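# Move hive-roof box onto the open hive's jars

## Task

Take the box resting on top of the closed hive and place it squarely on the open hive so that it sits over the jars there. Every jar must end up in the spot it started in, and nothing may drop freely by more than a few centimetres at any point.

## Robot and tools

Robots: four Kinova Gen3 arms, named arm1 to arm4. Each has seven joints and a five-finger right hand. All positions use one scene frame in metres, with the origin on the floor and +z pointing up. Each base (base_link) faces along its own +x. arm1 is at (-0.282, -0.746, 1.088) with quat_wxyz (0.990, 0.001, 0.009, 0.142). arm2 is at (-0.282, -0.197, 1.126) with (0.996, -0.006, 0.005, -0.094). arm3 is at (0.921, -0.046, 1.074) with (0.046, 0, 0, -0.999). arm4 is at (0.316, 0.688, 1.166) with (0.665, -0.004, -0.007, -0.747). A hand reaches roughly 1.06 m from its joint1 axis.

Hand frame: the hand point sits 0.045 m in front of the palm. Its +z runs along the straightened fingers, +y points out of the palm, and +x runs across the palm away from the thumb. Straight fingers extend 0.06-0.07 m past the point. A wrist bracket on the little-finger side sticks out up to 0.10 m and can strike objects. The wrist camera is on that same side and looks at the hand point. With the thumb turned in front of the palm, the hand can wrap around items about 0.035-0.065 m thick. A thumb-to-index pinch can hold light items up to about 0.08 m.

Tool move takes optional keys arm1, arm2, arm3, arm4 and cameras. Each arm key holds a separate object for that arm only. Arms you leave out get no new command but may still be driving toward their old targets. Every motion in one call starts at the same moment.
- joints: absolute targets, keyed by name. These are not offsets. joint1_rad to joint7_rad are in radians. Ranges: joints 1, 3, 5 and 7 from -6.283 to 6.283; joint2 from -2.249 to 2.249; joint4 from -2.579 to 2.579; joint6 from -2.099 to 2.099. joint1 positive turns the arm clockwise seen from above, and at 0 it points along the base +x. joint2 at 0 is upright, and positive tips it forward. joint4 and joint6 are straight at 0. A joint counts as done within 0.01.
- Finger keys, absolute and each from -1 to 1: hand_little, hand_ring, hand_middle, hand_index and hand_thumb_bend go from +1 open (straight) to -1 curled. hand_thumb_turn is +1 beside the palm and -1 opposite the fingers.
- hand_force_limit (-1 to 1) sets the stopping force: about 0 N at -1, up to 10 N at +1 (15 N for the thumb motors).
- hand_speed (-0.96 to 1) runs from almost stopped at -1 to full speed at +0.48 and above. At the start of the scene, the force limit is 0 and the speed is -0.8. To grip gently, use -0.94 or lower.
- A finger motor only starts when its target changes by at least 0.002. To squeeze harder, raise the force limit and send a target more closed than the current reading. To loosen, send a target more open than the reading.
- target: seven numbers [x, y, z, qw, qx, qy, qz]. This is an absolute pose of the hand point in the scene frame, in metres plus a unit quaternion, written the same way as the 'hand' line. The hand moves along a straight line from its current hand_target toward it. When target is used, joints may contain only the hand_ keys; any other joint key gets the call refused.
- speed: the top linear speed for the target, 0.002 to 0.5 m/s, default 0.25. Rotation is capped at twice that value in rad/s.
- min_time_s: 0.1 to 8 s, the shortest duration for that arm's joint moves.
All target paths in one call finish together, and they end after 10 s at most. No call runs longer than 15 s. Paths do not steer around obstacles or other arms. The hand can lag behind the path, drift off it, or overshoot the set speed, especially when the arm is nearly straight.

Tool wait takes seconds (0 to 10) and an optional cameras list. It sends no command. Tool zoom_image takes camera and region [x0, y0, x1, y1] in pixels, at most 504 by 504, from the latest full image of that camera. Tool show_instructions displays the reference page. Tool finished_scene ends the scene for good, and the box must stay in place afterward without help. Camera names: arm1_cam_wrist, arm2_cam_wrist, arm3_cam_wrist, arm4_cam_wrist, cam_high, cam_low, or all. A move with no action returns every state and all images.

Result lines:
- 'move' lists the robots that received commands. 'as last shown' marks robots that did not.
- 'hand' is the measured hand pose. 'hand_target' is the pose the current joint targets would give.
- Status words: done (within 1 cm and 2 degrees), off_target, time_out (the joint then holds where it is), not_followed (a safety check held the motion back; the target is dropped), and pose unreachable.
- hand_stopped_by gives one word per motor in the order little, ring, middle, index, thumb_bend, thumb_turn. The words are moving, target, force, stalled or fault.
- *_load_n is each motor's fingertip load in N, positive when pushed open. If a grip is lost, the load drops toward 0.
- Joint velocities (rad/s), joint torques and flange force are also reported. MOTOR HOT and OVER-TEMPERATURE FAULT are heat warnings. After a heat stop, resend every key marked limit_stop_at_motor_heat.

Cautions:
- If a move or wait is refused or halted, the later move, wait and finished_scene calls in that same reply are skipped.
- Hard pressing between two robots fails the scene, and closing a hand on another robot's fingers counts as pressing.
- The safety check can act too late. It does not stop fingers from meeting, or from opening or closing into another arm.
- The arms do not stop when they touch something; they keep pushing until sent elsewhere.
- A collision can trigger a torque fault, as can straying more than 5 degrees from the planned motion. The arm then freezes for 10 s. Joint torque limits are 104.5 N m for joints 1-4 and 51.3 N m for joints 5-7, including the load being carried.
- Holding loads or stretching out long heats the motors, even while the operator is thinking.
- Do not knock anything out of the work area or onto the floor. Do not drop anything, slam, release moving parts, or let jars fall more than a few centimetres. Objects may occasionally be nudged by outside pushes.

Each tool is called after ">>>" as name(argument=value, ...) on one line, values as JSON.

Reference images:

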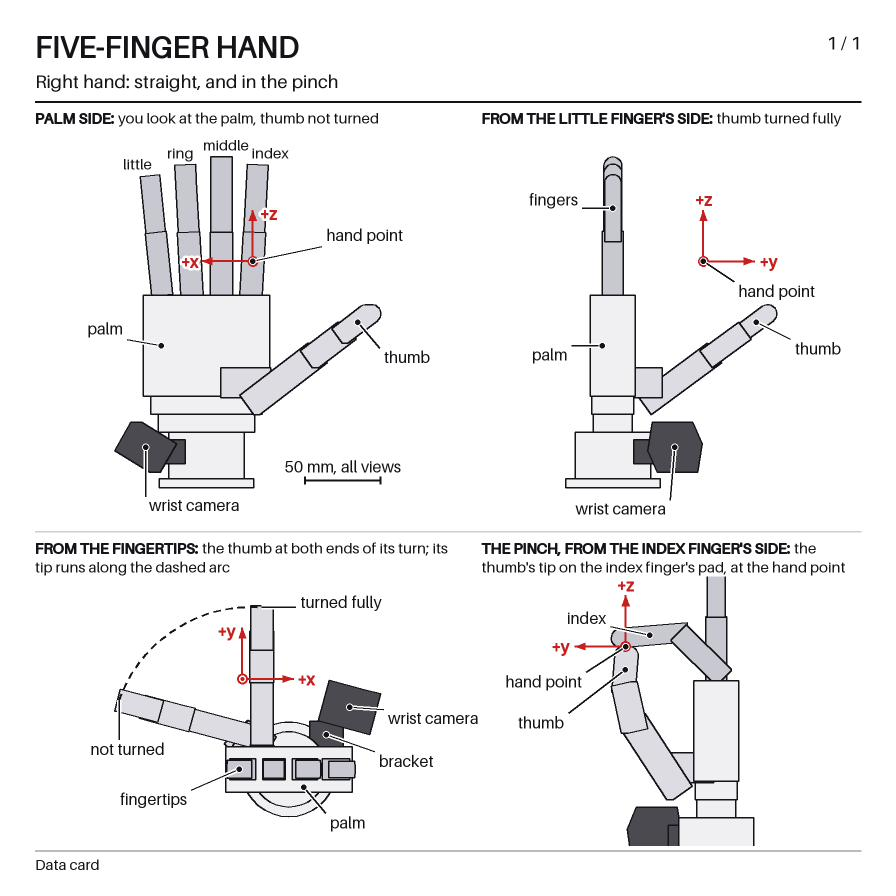

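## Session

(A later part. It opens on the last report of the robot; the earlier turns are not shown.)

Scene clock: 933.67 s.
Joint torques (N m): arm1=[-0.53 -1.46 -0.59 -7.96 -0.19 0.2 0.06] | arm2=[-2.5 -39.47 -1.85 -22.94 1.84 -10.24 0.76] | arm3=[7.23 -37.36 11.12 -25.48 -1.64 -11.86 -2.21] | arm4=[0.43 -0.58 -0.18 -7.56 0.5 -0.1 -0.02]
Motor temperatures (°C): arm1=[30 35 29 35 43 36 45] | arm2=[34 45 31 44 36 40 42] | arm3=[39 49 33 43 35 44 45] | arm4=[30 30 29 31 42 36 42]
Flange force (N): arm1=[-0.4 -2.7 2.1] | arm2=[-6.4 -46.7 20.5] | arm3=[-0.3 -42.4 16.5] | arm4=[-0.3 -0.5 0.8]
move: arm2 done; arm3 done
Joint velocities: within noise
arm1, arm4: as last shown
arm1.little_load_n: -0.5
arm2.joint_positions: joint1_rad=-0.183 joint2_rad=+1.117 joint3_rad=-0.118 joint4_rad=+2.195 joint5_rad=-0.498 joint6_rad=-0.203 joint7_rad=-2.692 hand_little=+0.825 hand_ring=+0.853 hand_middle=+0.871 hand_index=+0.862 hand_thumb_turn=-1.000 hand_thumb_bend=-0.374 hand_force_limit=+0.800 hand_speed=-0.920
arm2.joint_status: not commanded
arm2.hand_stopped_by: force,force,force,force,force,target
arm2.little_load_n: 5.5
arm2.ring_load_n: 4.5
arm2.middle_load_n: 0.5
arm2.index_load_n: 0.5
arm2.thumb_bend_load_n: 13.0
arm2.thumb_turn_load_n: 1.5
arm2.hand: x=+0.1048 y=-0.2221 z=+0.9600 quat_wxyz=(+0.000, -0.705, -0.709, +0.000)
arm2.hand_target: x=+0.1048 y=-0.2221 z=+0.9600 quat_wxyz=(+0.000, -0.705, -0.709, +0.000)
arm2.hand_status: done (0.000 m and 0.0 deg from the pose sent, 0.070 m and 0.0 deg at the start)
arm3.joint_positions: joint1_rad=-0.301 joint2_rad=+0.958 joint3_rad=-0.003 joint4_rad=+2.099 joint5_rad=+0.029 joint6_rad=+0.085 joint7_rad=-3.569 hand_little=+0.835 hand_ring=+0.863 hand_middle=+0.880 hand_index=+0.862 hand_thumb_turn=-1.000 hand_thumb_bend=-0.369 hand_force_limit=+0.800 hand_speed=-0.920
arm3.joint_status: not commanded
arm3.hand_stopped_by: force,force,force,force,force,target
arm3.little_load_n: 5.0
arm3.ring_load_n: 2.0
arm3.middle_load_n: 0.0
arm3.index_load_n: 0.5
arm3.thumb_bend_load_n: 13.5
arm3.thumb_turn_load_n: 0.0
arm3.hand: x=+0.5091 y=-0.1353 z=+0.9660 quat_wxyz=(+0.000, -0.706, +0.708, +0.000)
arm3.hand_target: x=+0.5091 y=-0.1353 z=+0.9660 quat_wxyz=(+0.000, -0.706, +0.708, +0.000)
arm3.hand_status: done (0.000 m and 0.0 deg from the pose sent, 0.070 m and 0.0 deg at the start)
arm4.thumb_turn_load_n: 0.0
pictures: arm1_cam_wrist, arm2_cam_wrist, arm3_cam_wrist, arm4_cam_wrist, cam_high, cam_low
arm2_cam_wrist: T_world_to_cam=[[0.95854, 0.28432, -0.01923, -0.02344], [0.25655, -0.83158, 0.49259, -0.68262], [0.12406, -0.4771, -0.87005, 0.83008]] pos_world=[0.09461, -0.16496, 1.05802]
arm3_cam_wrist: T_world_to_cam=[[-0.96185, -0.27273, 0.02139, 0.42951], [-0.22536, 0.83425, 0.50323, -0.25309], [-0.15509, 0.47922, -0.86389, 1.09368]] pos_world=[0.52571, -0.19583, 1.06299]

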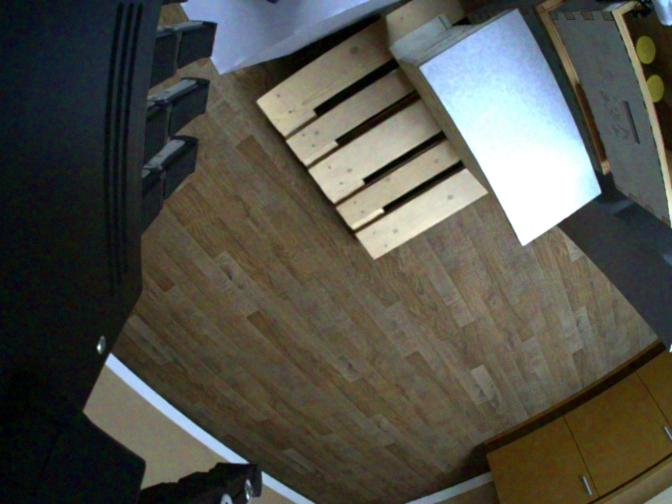

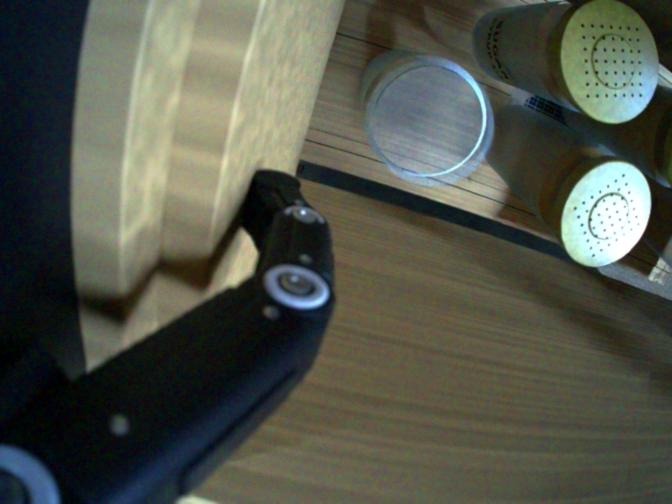

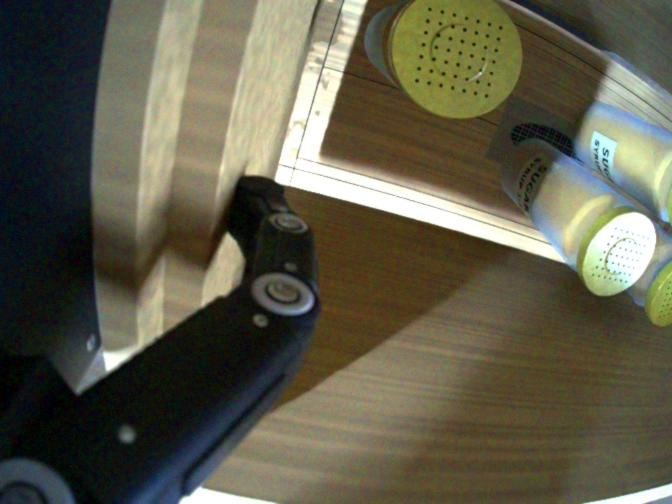

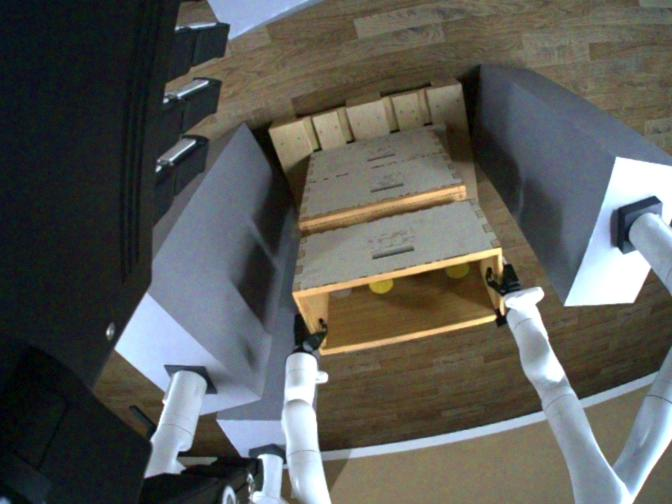

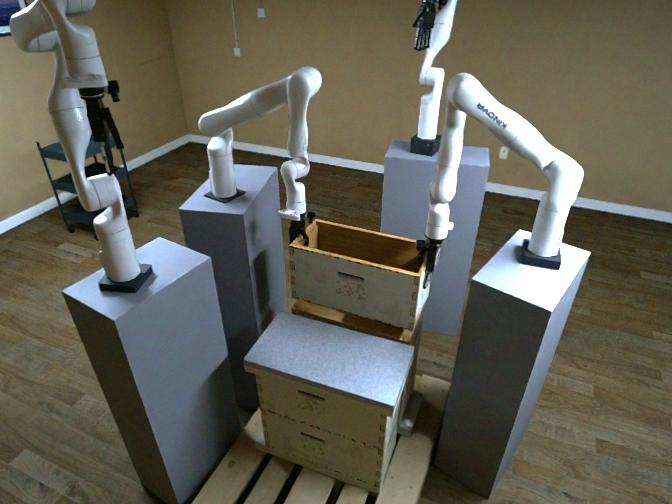

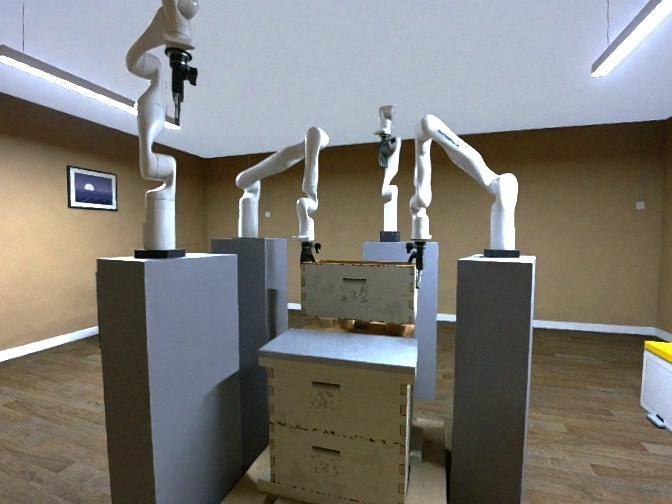

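>>> move(arm2={"target":[0.0927,-0.2121,0.96,0,0.7071,0.7071,0],"speed":0.03}, arm3={"target":[0.4971,-0.1274,0.966,0,-0.7040,0.7102,0],"speed":0.03})

>>> move(arm2={"target":[0.0927,-0.2121,0.93,0,0.7071,0.7071,0],"speed":0.03}, arm3={"target":[0.4971,-0.1274,0.936,0,-0.7040,0.7102,0],"speed":0.03}, cameras=["arm2_cam_wrist","arm3_cam_wrist","arm4_cam_wrist","cam_high","cam_low","arm1_cam_wrist"])

>>> zoom_image(camera="arm3_cam_wrist", region=[260, 100, 400, 240])

>>> zoom_image(camera="arm2_cam_wrist", region=[280, 100, 420, 240])

>>> zoom_image(camera="cam_high", region=[380, 290, 440, 350])

>>> zoom_image(camera="cam_high", region=[270, 270, 340, 340])

>>> zoom_image(camera="cam_low", region=[280, 270, 430, 350])

>>> zoom_image(camera="arm4_cam_wrist", region=[280, 140, 510, 330])

Scene clock: 1048.93 s.
Joint torques (N m): arm1=[-0.61 -1.48 -0.56 -8.05 -0.21 0.2 0.09] | arm2=[-2.1 -40.56 -1.62 -24.42 2.24 -11.21 0.86] | arm3=[7.5 -38.85 11.28 -28.12 -1.6 -12.81 -2.35] | arm4=[0.45 -0.57 -0.13 -7.6 0.53 -0.14 -0.02]
Motor temperatures (°C): arm1=[30 35 29 35 43 36 45] | arm2=[34 45 31 43 37 42 42] | arm3=[38 49 33 45 35 45 45] | arm4=[30 30 29 31 42 36 42]
Flange force (N): arm1=[-0.3 -2.5 2.4] | arm2=[-6.9 -51.0 20.8] | arm3=[-0.6 -46.4 15.8] | arm4=[-0.2 -0.5 0.8]
move: arm2 done; arm3 done
Joint velocities: within noise
arm1, arm4: as last shown
arm1.little_load_n: 0.0
arm2.joint_positions: joint1_rad=-0.197 joint2_rad=+1.125 joint3_rad=-0.146 joint4_rad=+2.229 joint5_rad=-0.511 joint6_rad=-0.251 joint7_rad=-2.714 hand_little=+0.825 hand_ring=+0.853 hand_middle=+0.871 hand_index=+0.862 hand_thumb_turn=-1.000 hand_thumb_bend=-0.374 hand_force_limit=+0.800 hand_speed=-0.920
arm2.joint_status: not commanded
arm2.hand_stopped_by: force,force,force,force,force,target
arm2.little_load_n: 5.5
arm2.ring_load_n: 4.5
arm2.middle_load_n: 0.5
arm2.index_load_n: 0.5
arm2.thumb_bend_load_n: 13.0
arm2.thumb_turn_load_n: 1.5
arm2.hand: x=+0.0927 y=-0.2121 z=+0.9600 quat_wxyz=(+0.000, -0.707, -0.707, +0.000)
arm2.hand_target: x=+0.0927 y=-0.2121 z=+0.9600 quat_wxyz=(+0.000, -0.707, -0.707, +0.000)
arm2.hand_status: done (0.000 m and 0.0 deg from the pose sent, 0.016 m and 0.3 deg at the start)
arm3.joint_positions: joint1_rad=-0.268 joint2_rad=+0.960 joint3_rad=-0.005 joint4_rad=+2.068 joint5_rad=+0.040 joint6_rad=+0.113 joint7_rad=-3.554 hand_little=+0.835 hand_ring=+0.862 hand_middle=+0.880 hand_index=+0.862 hand_thumb_turn=-1.000 hand_thumb_bend=-0.369 hand_force_limit=+0.800 hand_speed=-0.920
arm3.joint_status: not commanded
arm3.hand_stopped_by: force,force,force,force,force,target
arm3.little_load_n: 4.0
arm3.ring_load_n: 1.5
arm3.middle_load_n: 0.0
arm3.index_load_n: 0.0
arm3.thumb_bend_load_n: 13.5
arm3.thumb_turn_load_n: 0.0
arm3.hand: x=+0.4971 y=-0.1274 z=+0.9660 quat_wxyz=(+0.000, -0.704, +0.710, +0.000)
arm3.hand_target: x=+0.4971 y=-0.1274 z=+0.9660 quat_wxyz=(+0.000, -0.704, +0.710, +0.000)
arm3.hand_status: done (0.000 m and 0.0 deg from the pose sent, 0.014 m and 0.3 deg at the start)
pictures: none

Scene clock: 1050.43 s.
Joint torques (N m): arm1=[-0.53 -1.56 -0.63 -7.99 -0.15 0.12 0.01] | arm2=[-1.99 -41.02 -2.09 -21.96 2.31 -10.61 0.82] | arm3=[7.17 -39.46 11 -25.74 -1.85 -12 -2.23] | arm4=[0.46 -0.64 -0.07 -7.55 0.51 -0.1 0]
Motor temperatures (°C): arm1=[30 35 29 35 43 36 45] | arm2=[34 45 31 43 37 42 42] | arm3=[38 49 33 45 35 45 45] | arm4=[30 30 29 31 42 36 42]
Flange force (N): arm1=[-0.5 -2.9 2.0] | arm2=[-6.6 -47.7 20.4] | arm3=[-0.2 -43.6 16.0] | arm4=[-0.3 -0.1 0.7]
move: arm2 done; arm3 done
Joint velocities: within noise
arm1, arm4: as last shown
arm2.joint_positions: joint1_rad=-0.182 joint2_rad=+1.213 joint3_rad=-0.161 joint4_rad=+2.188 joint5_rad=-0.494 joint6_rad=-0.300 joint7_rad=-2.715 hand_little=+0.825 hand_ring=+0.853 hand_middle=+0.871 hand_index=+0.862 hand_thumb_turn=-1.000 hand_thumb_bend=-0.374 hand_force_limit=+0.800 hand_speed=-0.920
arm2.joint_status: not commanded
arm2.hand_stopped_by: force,force,force,force,force,target
arm2.little_load_n: 5.5
arm2.ring_load_n: 4.5
arm2.middle_load_n: 0.5
arm2.index_load_n: 0.5
arm2.thumb_bend_load_n: 13.0
arm2.thumb_turn_load_n: 1.5
arm2.hand: x=+0.0927 y=-0.2121 z=+0.9300 quat_wxyz=(+0.000, -0.707, -0.707, +0.000)
arm2.hand_target: x=+0.0927 y=-0.2121 z=+0.9300 quat_wxyz=(+0.000, -0.707, -0.707, +0.000)
arm2.hand_status: done (0.000 m and 0.0 deg from the pose sent, 0.030 m and 0.0 deg at the start)
arm3.joint_positions: joint1_rad=-0.271 joint2_rad=+1.041 joint3_rad=-0.002 joint4_rad=+2.046 joint5_rad=+0.040 joint6_rad=+0.055 joint7_rad=-3.555 hand_little=+0.835 hand_ring=+0.862 hand_middle=+0.880 hand_index=+0.862 hand_thumb_turn=-1.000 hand_thumb_bend=-0.369 hand_force_limit=+0.800 hand_speed=-0.920
arm3.joint_status: not commanded
arm3.hand_stopped_by: force,force,force,force,force,target
arm3.little_load_n: 4.5
arm3.ring_load_n: 1.5
arm3.middle_load_n: 0.0
arm3.index_load_n: 0.0
arm3.thumb_bend_load_n: 13.5
arm3.thumb_turn_load_n: 0.0
arm3.hand: x=+0.4971 y=-0.1274 z=+0.9360 quat_wxyz=(+0.000, -0.704, +0.710, +0.000)
arm3.hand_target: x=+0.4971 y=-0.1274 z=+0.9360 quat_wxyz=(+0.000, -0.704, +0.710, +0.000)
arm3.hand_status: done (0.000 m and 0.0 deg from the pose sent, 0.030 m and 0.0 deg at the start)
pictures: arm1_cam_wrist, arm2_cam_wrist, arm3_cam_wrist, arm4_cam_wrist, cam_high, cam_low
arm2_cam_wrist: T_world_to_cam=[[0.96, 0.27934, -0.01926, -0.01644], [0.25224, -0.8329, 0.4926, -0.65629], [0.12156, -0.47776, -0.87004, 0.81036]] pos_world=[0.08281, -0.15487, 1.02802]
arm3_cam_wrist: T_world_to_cam=[[-0.96332, -0.26752, 0.0214, 0.42219], [-0.22084, 0.83547, 0.50321, -0.2494], [-0.15249, 0.48002, -0.8639, 1.06091]] pos_world=[0.51341, -0.18795, 1.03299]

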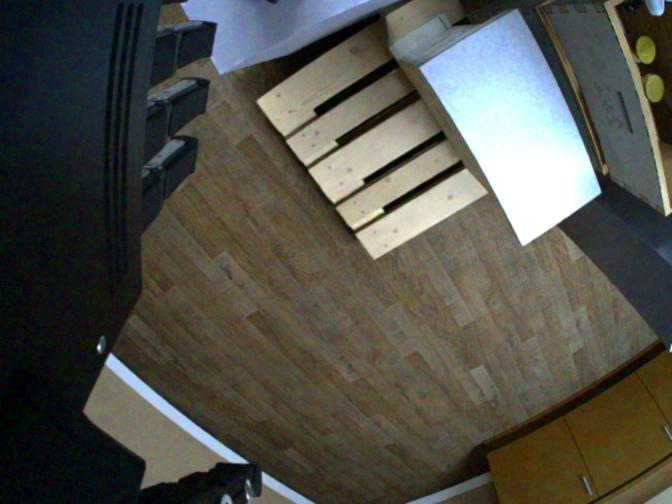

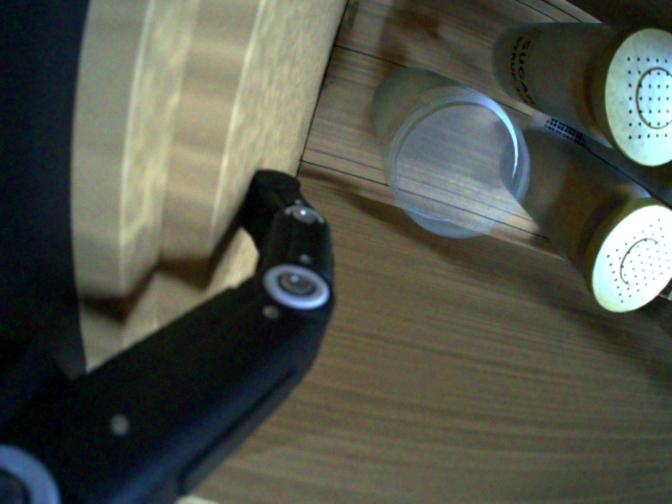

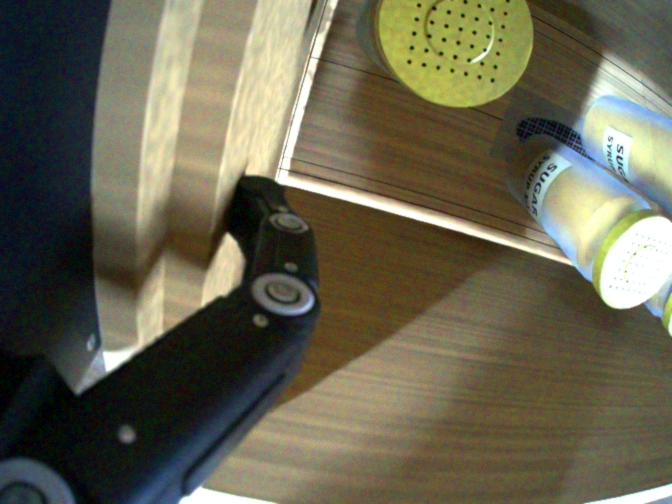

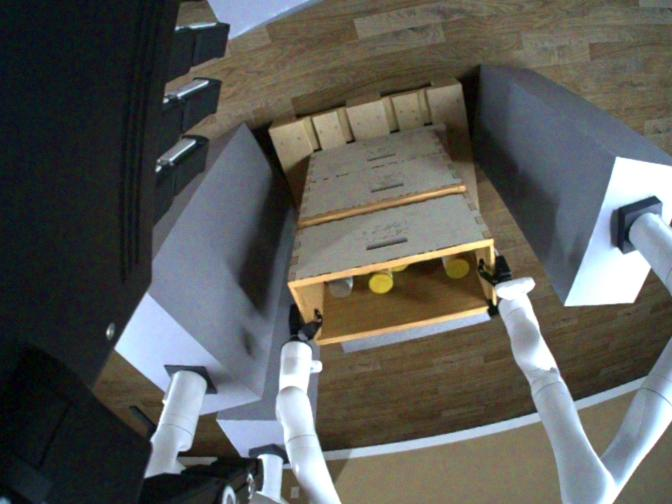

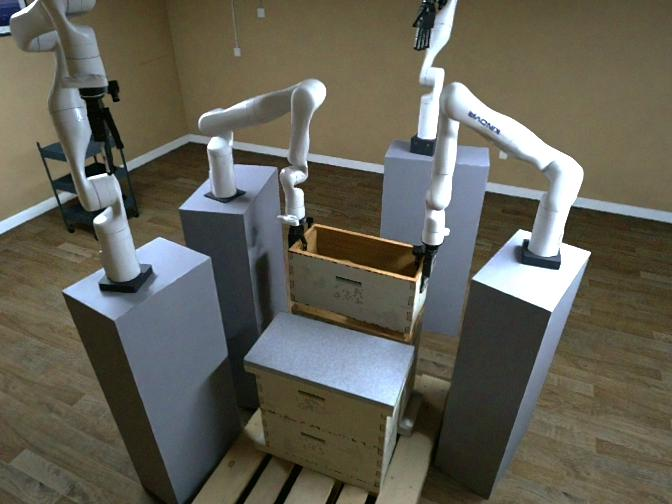

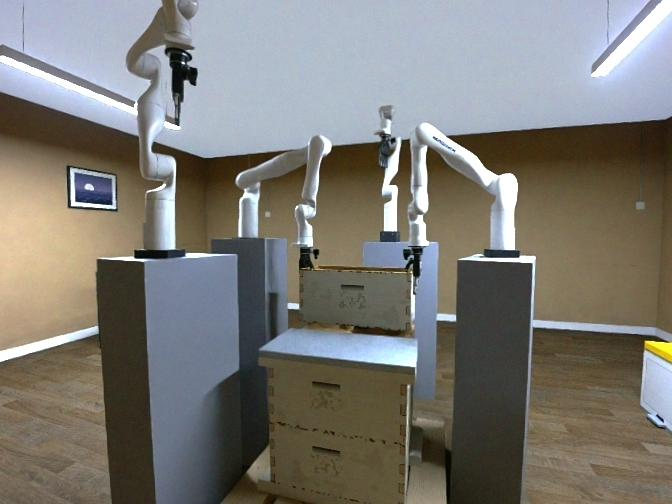

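Scaled by 3.600 from the camera's image (finer frame: 960x720).

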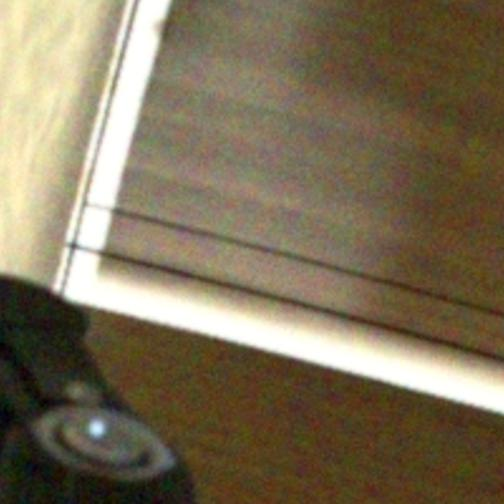

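Scaled by 3.600 from the camera's image (finer frame: 960x720).

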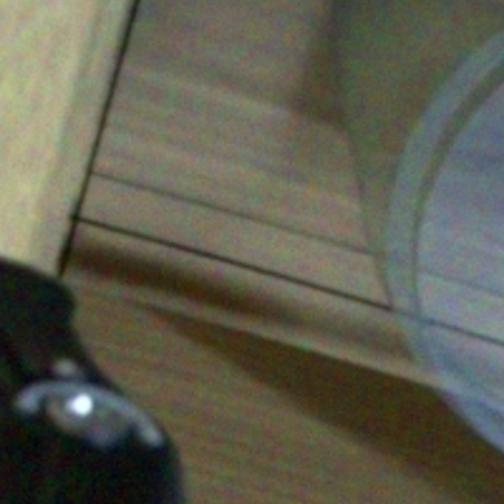

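Scaled by 8.400 from the camera's image (finer frame: 960x720).

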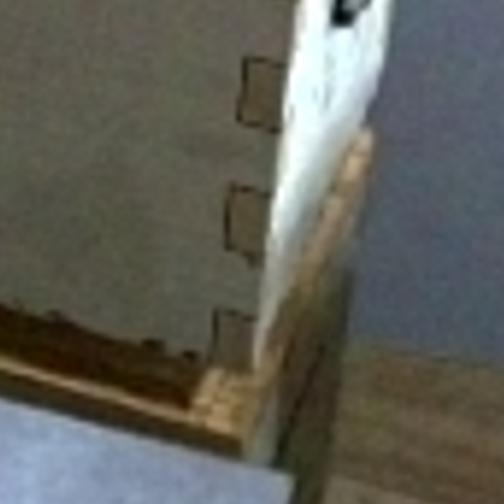

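Scaled by 7.200 from the camera's image (finer frame: 960x720).

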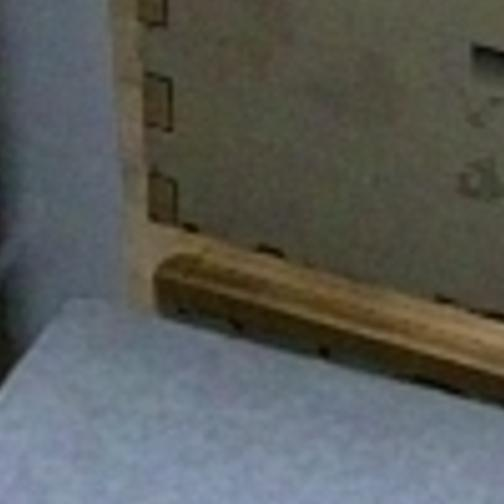

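Scaled by 3.360 from the camera's image (finer frame: 960x720).

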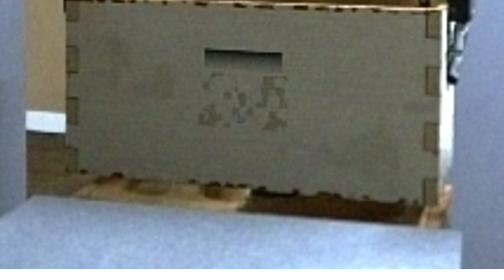

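Scaled by 2.191 from the camera's image (finer frame: 960x720).

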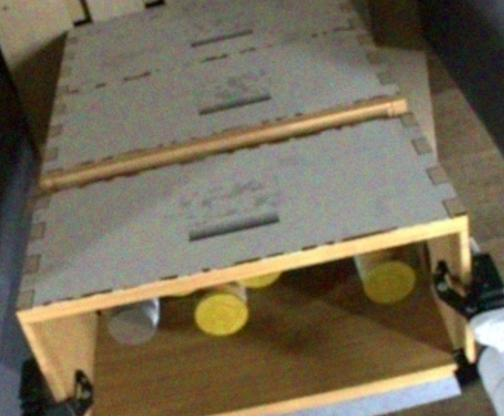

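>>> move(arm2={"target":[0.0905,-0.2090,0.93,0,0.7090,0.7052,0],"speed":0.02}, arm3={"target":[0.4953,-0.1264,0.936,0,-0.7022,0.7120,0],"speed":0.02})

>>> move(arm2={"target":[0.0905,-0.2090,0.91,0,0.7090,0.7052,0],"speed":0.02}, arm3={"target":[0.4953,-0.1264,0.916,0,-0.7022,0.7120,0],"speed":0.02}, cameras=["arm2_cam_wrist","arm3_cam_wrist","arm4_cam_wrist","cam_high","cam_low"])

>>> zoom_image(camera="arm3_cam_wrist", region=[260, 100, 400, 240])

>>> zoom_image(camera="arm2_cam_wrist", region=[280, 100, 420, 240])

>>> zoom_image(camera="cam_high", region=[380, 290, 440, 350])

>>> zoom_image(camera="cam_high", region=[270, 270, 340, 340])

>>> zoom_image(camera="cam_low", region=[280, 290, 430, 350])

Scene clock: 1097.07 s.
Joint torques (N m): arm1=[-0.54 -1.49 -0.6 -7.98 -0.19 0.15 0.05] | arm2=[-1.74 -41.65 -1.83 -22.7 2.38 -11.04 0.78] | arm3=[7.43 -39.97 11.29 -26.55 -1.85 -12.39 -2.31] | arm4=[0.45 -0.56 -0.18 -7.57 0.52 -0.11 -0.01]
Motor temperatures (°C): arm1=[30 34 29 35 43 36 45] | arm2=[34 46 31 43 37 43 42] | arm3=[37 50 33 45 35 45 45] | arm4=[30 30 29 31 42 36 42]
Flange force (N): arm1=[-0.4 -2.7 2.0] | arm2=[-6.7 -49.2 20.5] | arm3=[-0.2 -44.8 15.8] | arm4=[-0.2 -0.5 0.8]
move: arm2 done; arm3 done
Joint velocities: within noise
arm1, arm4: as last shown
arm2.joint_positions: joint1_rad=-0.188 joint2_rad=+1.215 joint3_rad=-0.167 joint4_rad=+2.193 joint5_rad=-0.501 joint6_rad=-0.309 joint7_rad=-2.723 hand_little=+0.825 hand_ring=+0.853 hand_middle=+0.871 hand_index=+0.862 hand_thumb_turn=-1.000 hand_thumb_bend=-0.374 hand_force_limit=+0.800 hand_speed=-0.920
arm2.joint_status: not commanded
arm2.hand_stopped_by: force,force,force,force,force,target
arm2.little_load_n: 5.5
arm2.ring_load_n: 4.5
arm2.middle_load_n: 1.0
arm2.index_load_n: 1.0
arm2.thumb_bend_load_n: 13.0
arm2.thumb_turn_load_n: 1.0
arm2.hand: x=+0.0905 y=-0.2090 z=+0.9300 quat_wxyz=(+0.000, -0.709, -0.705, +0.000)
arm2.hand_target: x=+0.0905 y=-0.2090 z=+0.9300 quat_wxyz=(+0.000, -0.709, -0.705, +0.000)
arm2.hand_status: done (0.000 m and 0.0 deg from the pose sent, 0.004 m and 0.3 deg at the start)
arm3.joint_positions: joint1_rad=-0.267 joint2_rad=+1.041 joint3_rad=-0.002 joint4_rad=+2.041 joint5_rad=+0.040 joint6_rad=+0.060 joint7_rad=-3.556 hand_little=+0.835 hand_ring=+0.862 hand_middle=+0.880 hand_index=+0.862 hand_thumb_turn=-1.000 hand_thumb_bend=-0.369 hand_force_limit=+0.800 hand_speed=-0.920
arm3.joint_status: not commanded
arm3.hand_stopped_by: force,force,force,force,force,target
arm3.little_load_n: 4.5
arm3.ring_load_n: 1.5
arm3.middle_load_n: 0.0
arm3.index_load_n: 0.0
arm3.thumb_bend_load_n: 13.5
arm3.thumb_turn_load_n: 0.0
arm3.hand: x=+0.4953 y=-0.1264 z=+0.9360 quat_wxyz=(+0.000, -0.702, +0.712, +0.000)
arm3.hand_target: x=+0.4953 y=-0.1264 z=+0.9360 quat_wxyz=(+0.000, -0.702, +0.712, +0.000)
arm3.hand_status: done (0.000 m and 0.0 deg from the pose sent, 0.002 m and 0.3 deg at the start)
arm4.index_load_n: 0.5
pictures: none

Scene clock: 1098.57 s.
Joint torques (N m): arm1=[-0.5 -1.49 -0.58 -8 -0.19 0.14 0.04] | arm2=[-1.67 -41.58 -2.13 -20.74 2.39 -10.47 0.73] | arm3=[7.08 -40.05 11.02 -24.69 -1.99 -11.74 -2.22] | arm4=[0.44 -0.6 -0.11 -7.58 0.49 -0.13 -0.03]
Motor temperatures (°C): arm1=[30 34 29 35 43 36 45] | arm2=[34 46 31 43 37 43 42] | arm3=[37 50 33 45 35 45 45] | arm4=[30 30 29 31 42 36 42]
Flange force (N): arm1=[-0.4 -2.7 2.1] | arm2=[-6.4 -46.1 20.3] | arm3=[0.0 -42.3 15.8] | arm4=[-0.3 -0.4 0.7]
move: arm2 done; arm3 done
Joint velocities: within noise
arm1, arm4: as last shown
arm2.joint_positions: joint1_rad=-0.181 joint2_rad=+1.271 joint3_rad=-0.173 joint4_rad=+2.162 joint5_rad=-0.490 joint6_rad=-0.335 joint7_rad=-2.723 hand_little=+0.825 hand_ring=+0.853 hand_middle=+0.871 hand_index=+0.862 hand_thumb_turn=-1.000 hand_thumb_bend=-0.374 hand_force_limit=+0.800 hand_speed=-0.920
arm2.joint_status: not commanded
arm2.hand_stopped_by: force,force,force,force,force,target
arm2.little_load_n: 6.0
arm2.ring_load_n: 5.0
arm2.middle_load_n: 1.0
arm2.index_load_n: 0.5
arm2.thumb_bend_load_n: 13.0
arm2.thumb_turn_load_n: 1.5
arm2.hand: x=+0.0905 y=-0.2090 z=+0.9100 quat_wxyz=(+0.000, -0.709, -0.705, +0.000)
arm2.hand_target: x=+0.0905 y=-0.2090 z=+0.9100 quat_wxyz=(+0.000, -0.709, -0.705, +0.000)
arm2.hand_status: done (0.000 m and 0.0 deg from the pose sent, 0.020 m and 0.0 deg at the start)
arm3.joint_positions: joint1_rad=-0.268 joint2_rad=+1.094 joint3_rad=-0.001 joint4_rad=+2.022 joint5_rad=+0.040 joint6_rad=+0.025 joint7_rad=-3.556 hand_little=+0.835 hand_ring=+0.862 hand_middle=+0.880 hand_index=+0.862 hand_thumb_turn=-1.000 hand_thumb_bend=-0.369 hand_force_limit=+0.800 hand_speed=-0.920
arm3.joint_status: not commanded
arm3.hand_stopped_by: force,force,force,force,force,target
arm3.little_load_n: 4.0
arm3.ring_load_n: 1.5
arm3.middle_load_n: 0.0
arm3.index_load_n: 0.0
arm3.thumb_bend_load_n: 13.5
arm3.thumb_turn_load_n: 0.0
arm3.hand: x=+0.4953 y=-0.1264 z=+0.9160 quat_wxyz=(+0.000, -0.702, +0.712, +0.000)
arm3.hand_target: x=+0.4953 y=-0.1264 z=+0.9160 quat_wxyz=(+0.000, -0.702, +0.712, +0.000)
arm3.hand_status: done (0.000 m and 0.0 deg from the pose sent, 0.020 m and 0.0 deg at the start)
arm4.index_load_n: -0.5
arm2_cam_wrist: T_world_to_cam=[[0.96149, 0.27416, -0.0193, -0.01676], [0.24776, -0.83424, 0.49261, -0.64315], [0.11895, -0.47842, -0.87004, 0.79482]] pos_world=[0.08092, -0.15169, 1.00802]
arm3_cam_wrist: T_world_to_cam=[[-0.96467, -0.2626, 0.02144, 0.4224], [-0.21654, 0.83658, 0.50323, -0.24256], [-0.15009, 0.48081, -0.86389, 1.04179]] pos_world=[0.51131, -0.18706, 1.01299]

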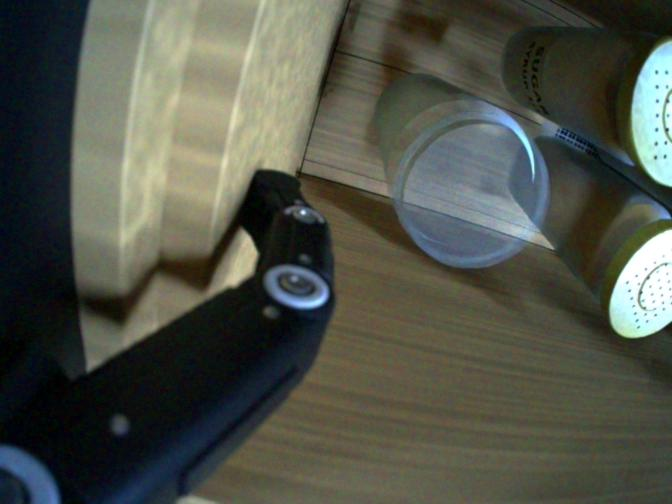

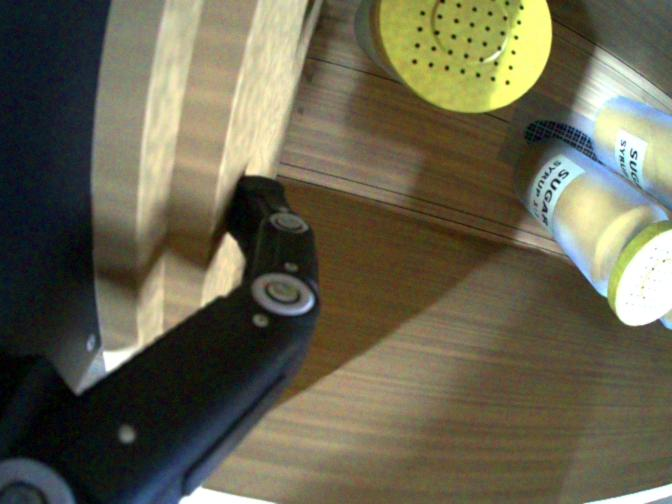

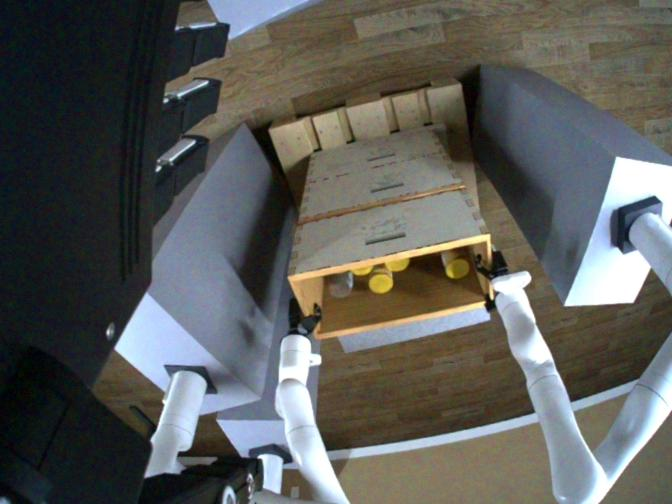

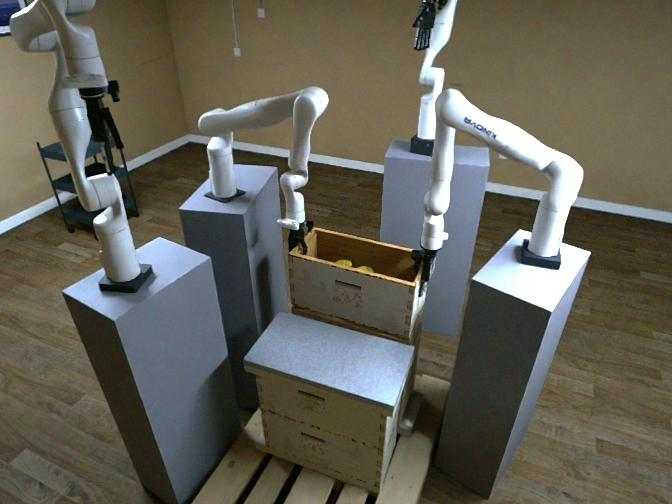

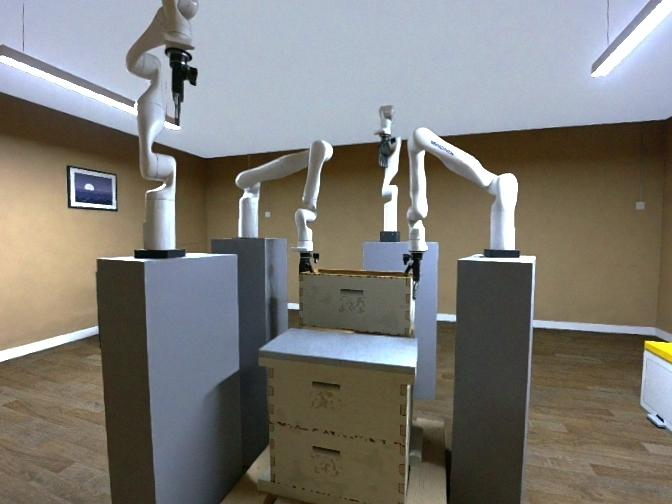

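Scaled by 3.600 from the camera's image (finer frame: 960x720).

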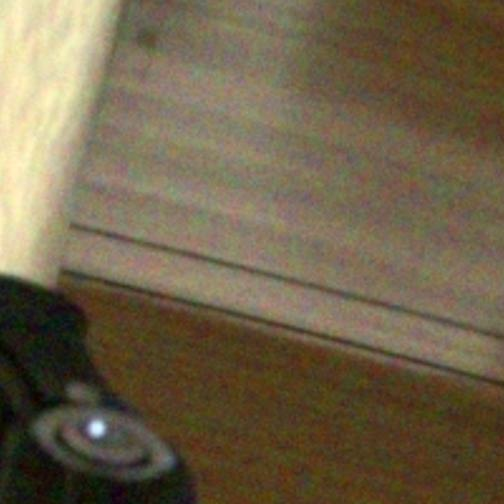

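Scaled by 3.600 from the camera's image (finer frame: 960x720).

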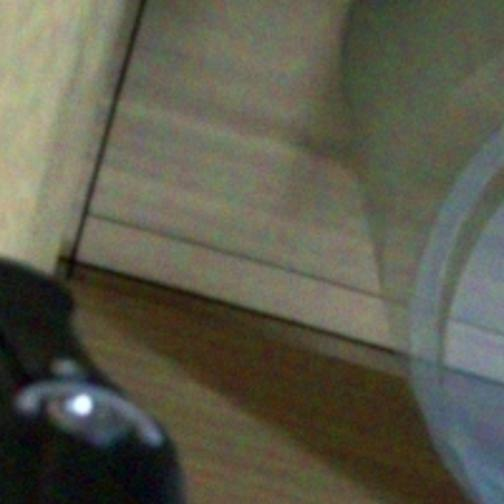

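Scaled by 8.400 from the camera's image (finer frame: 960x720).

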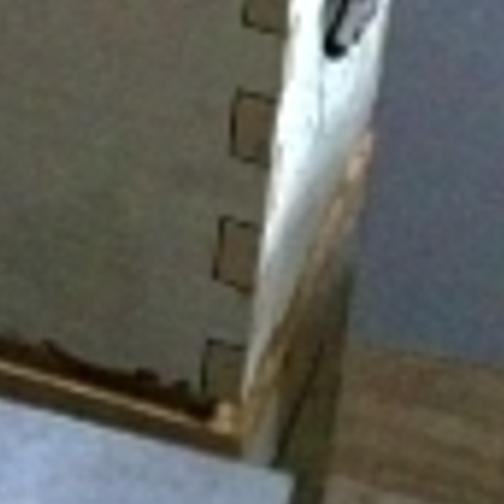

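Scaled by 7.200 from the camera's image (finer frame: 960x720).

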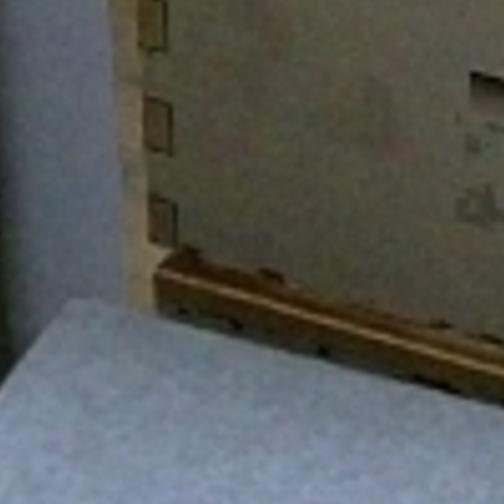

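Scaled by 3.360 from the camera's image (finer frame: 960x720).

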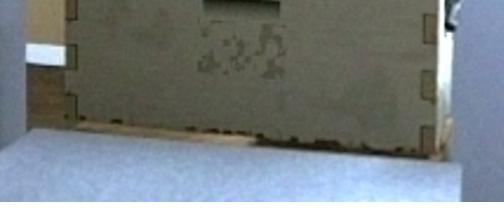

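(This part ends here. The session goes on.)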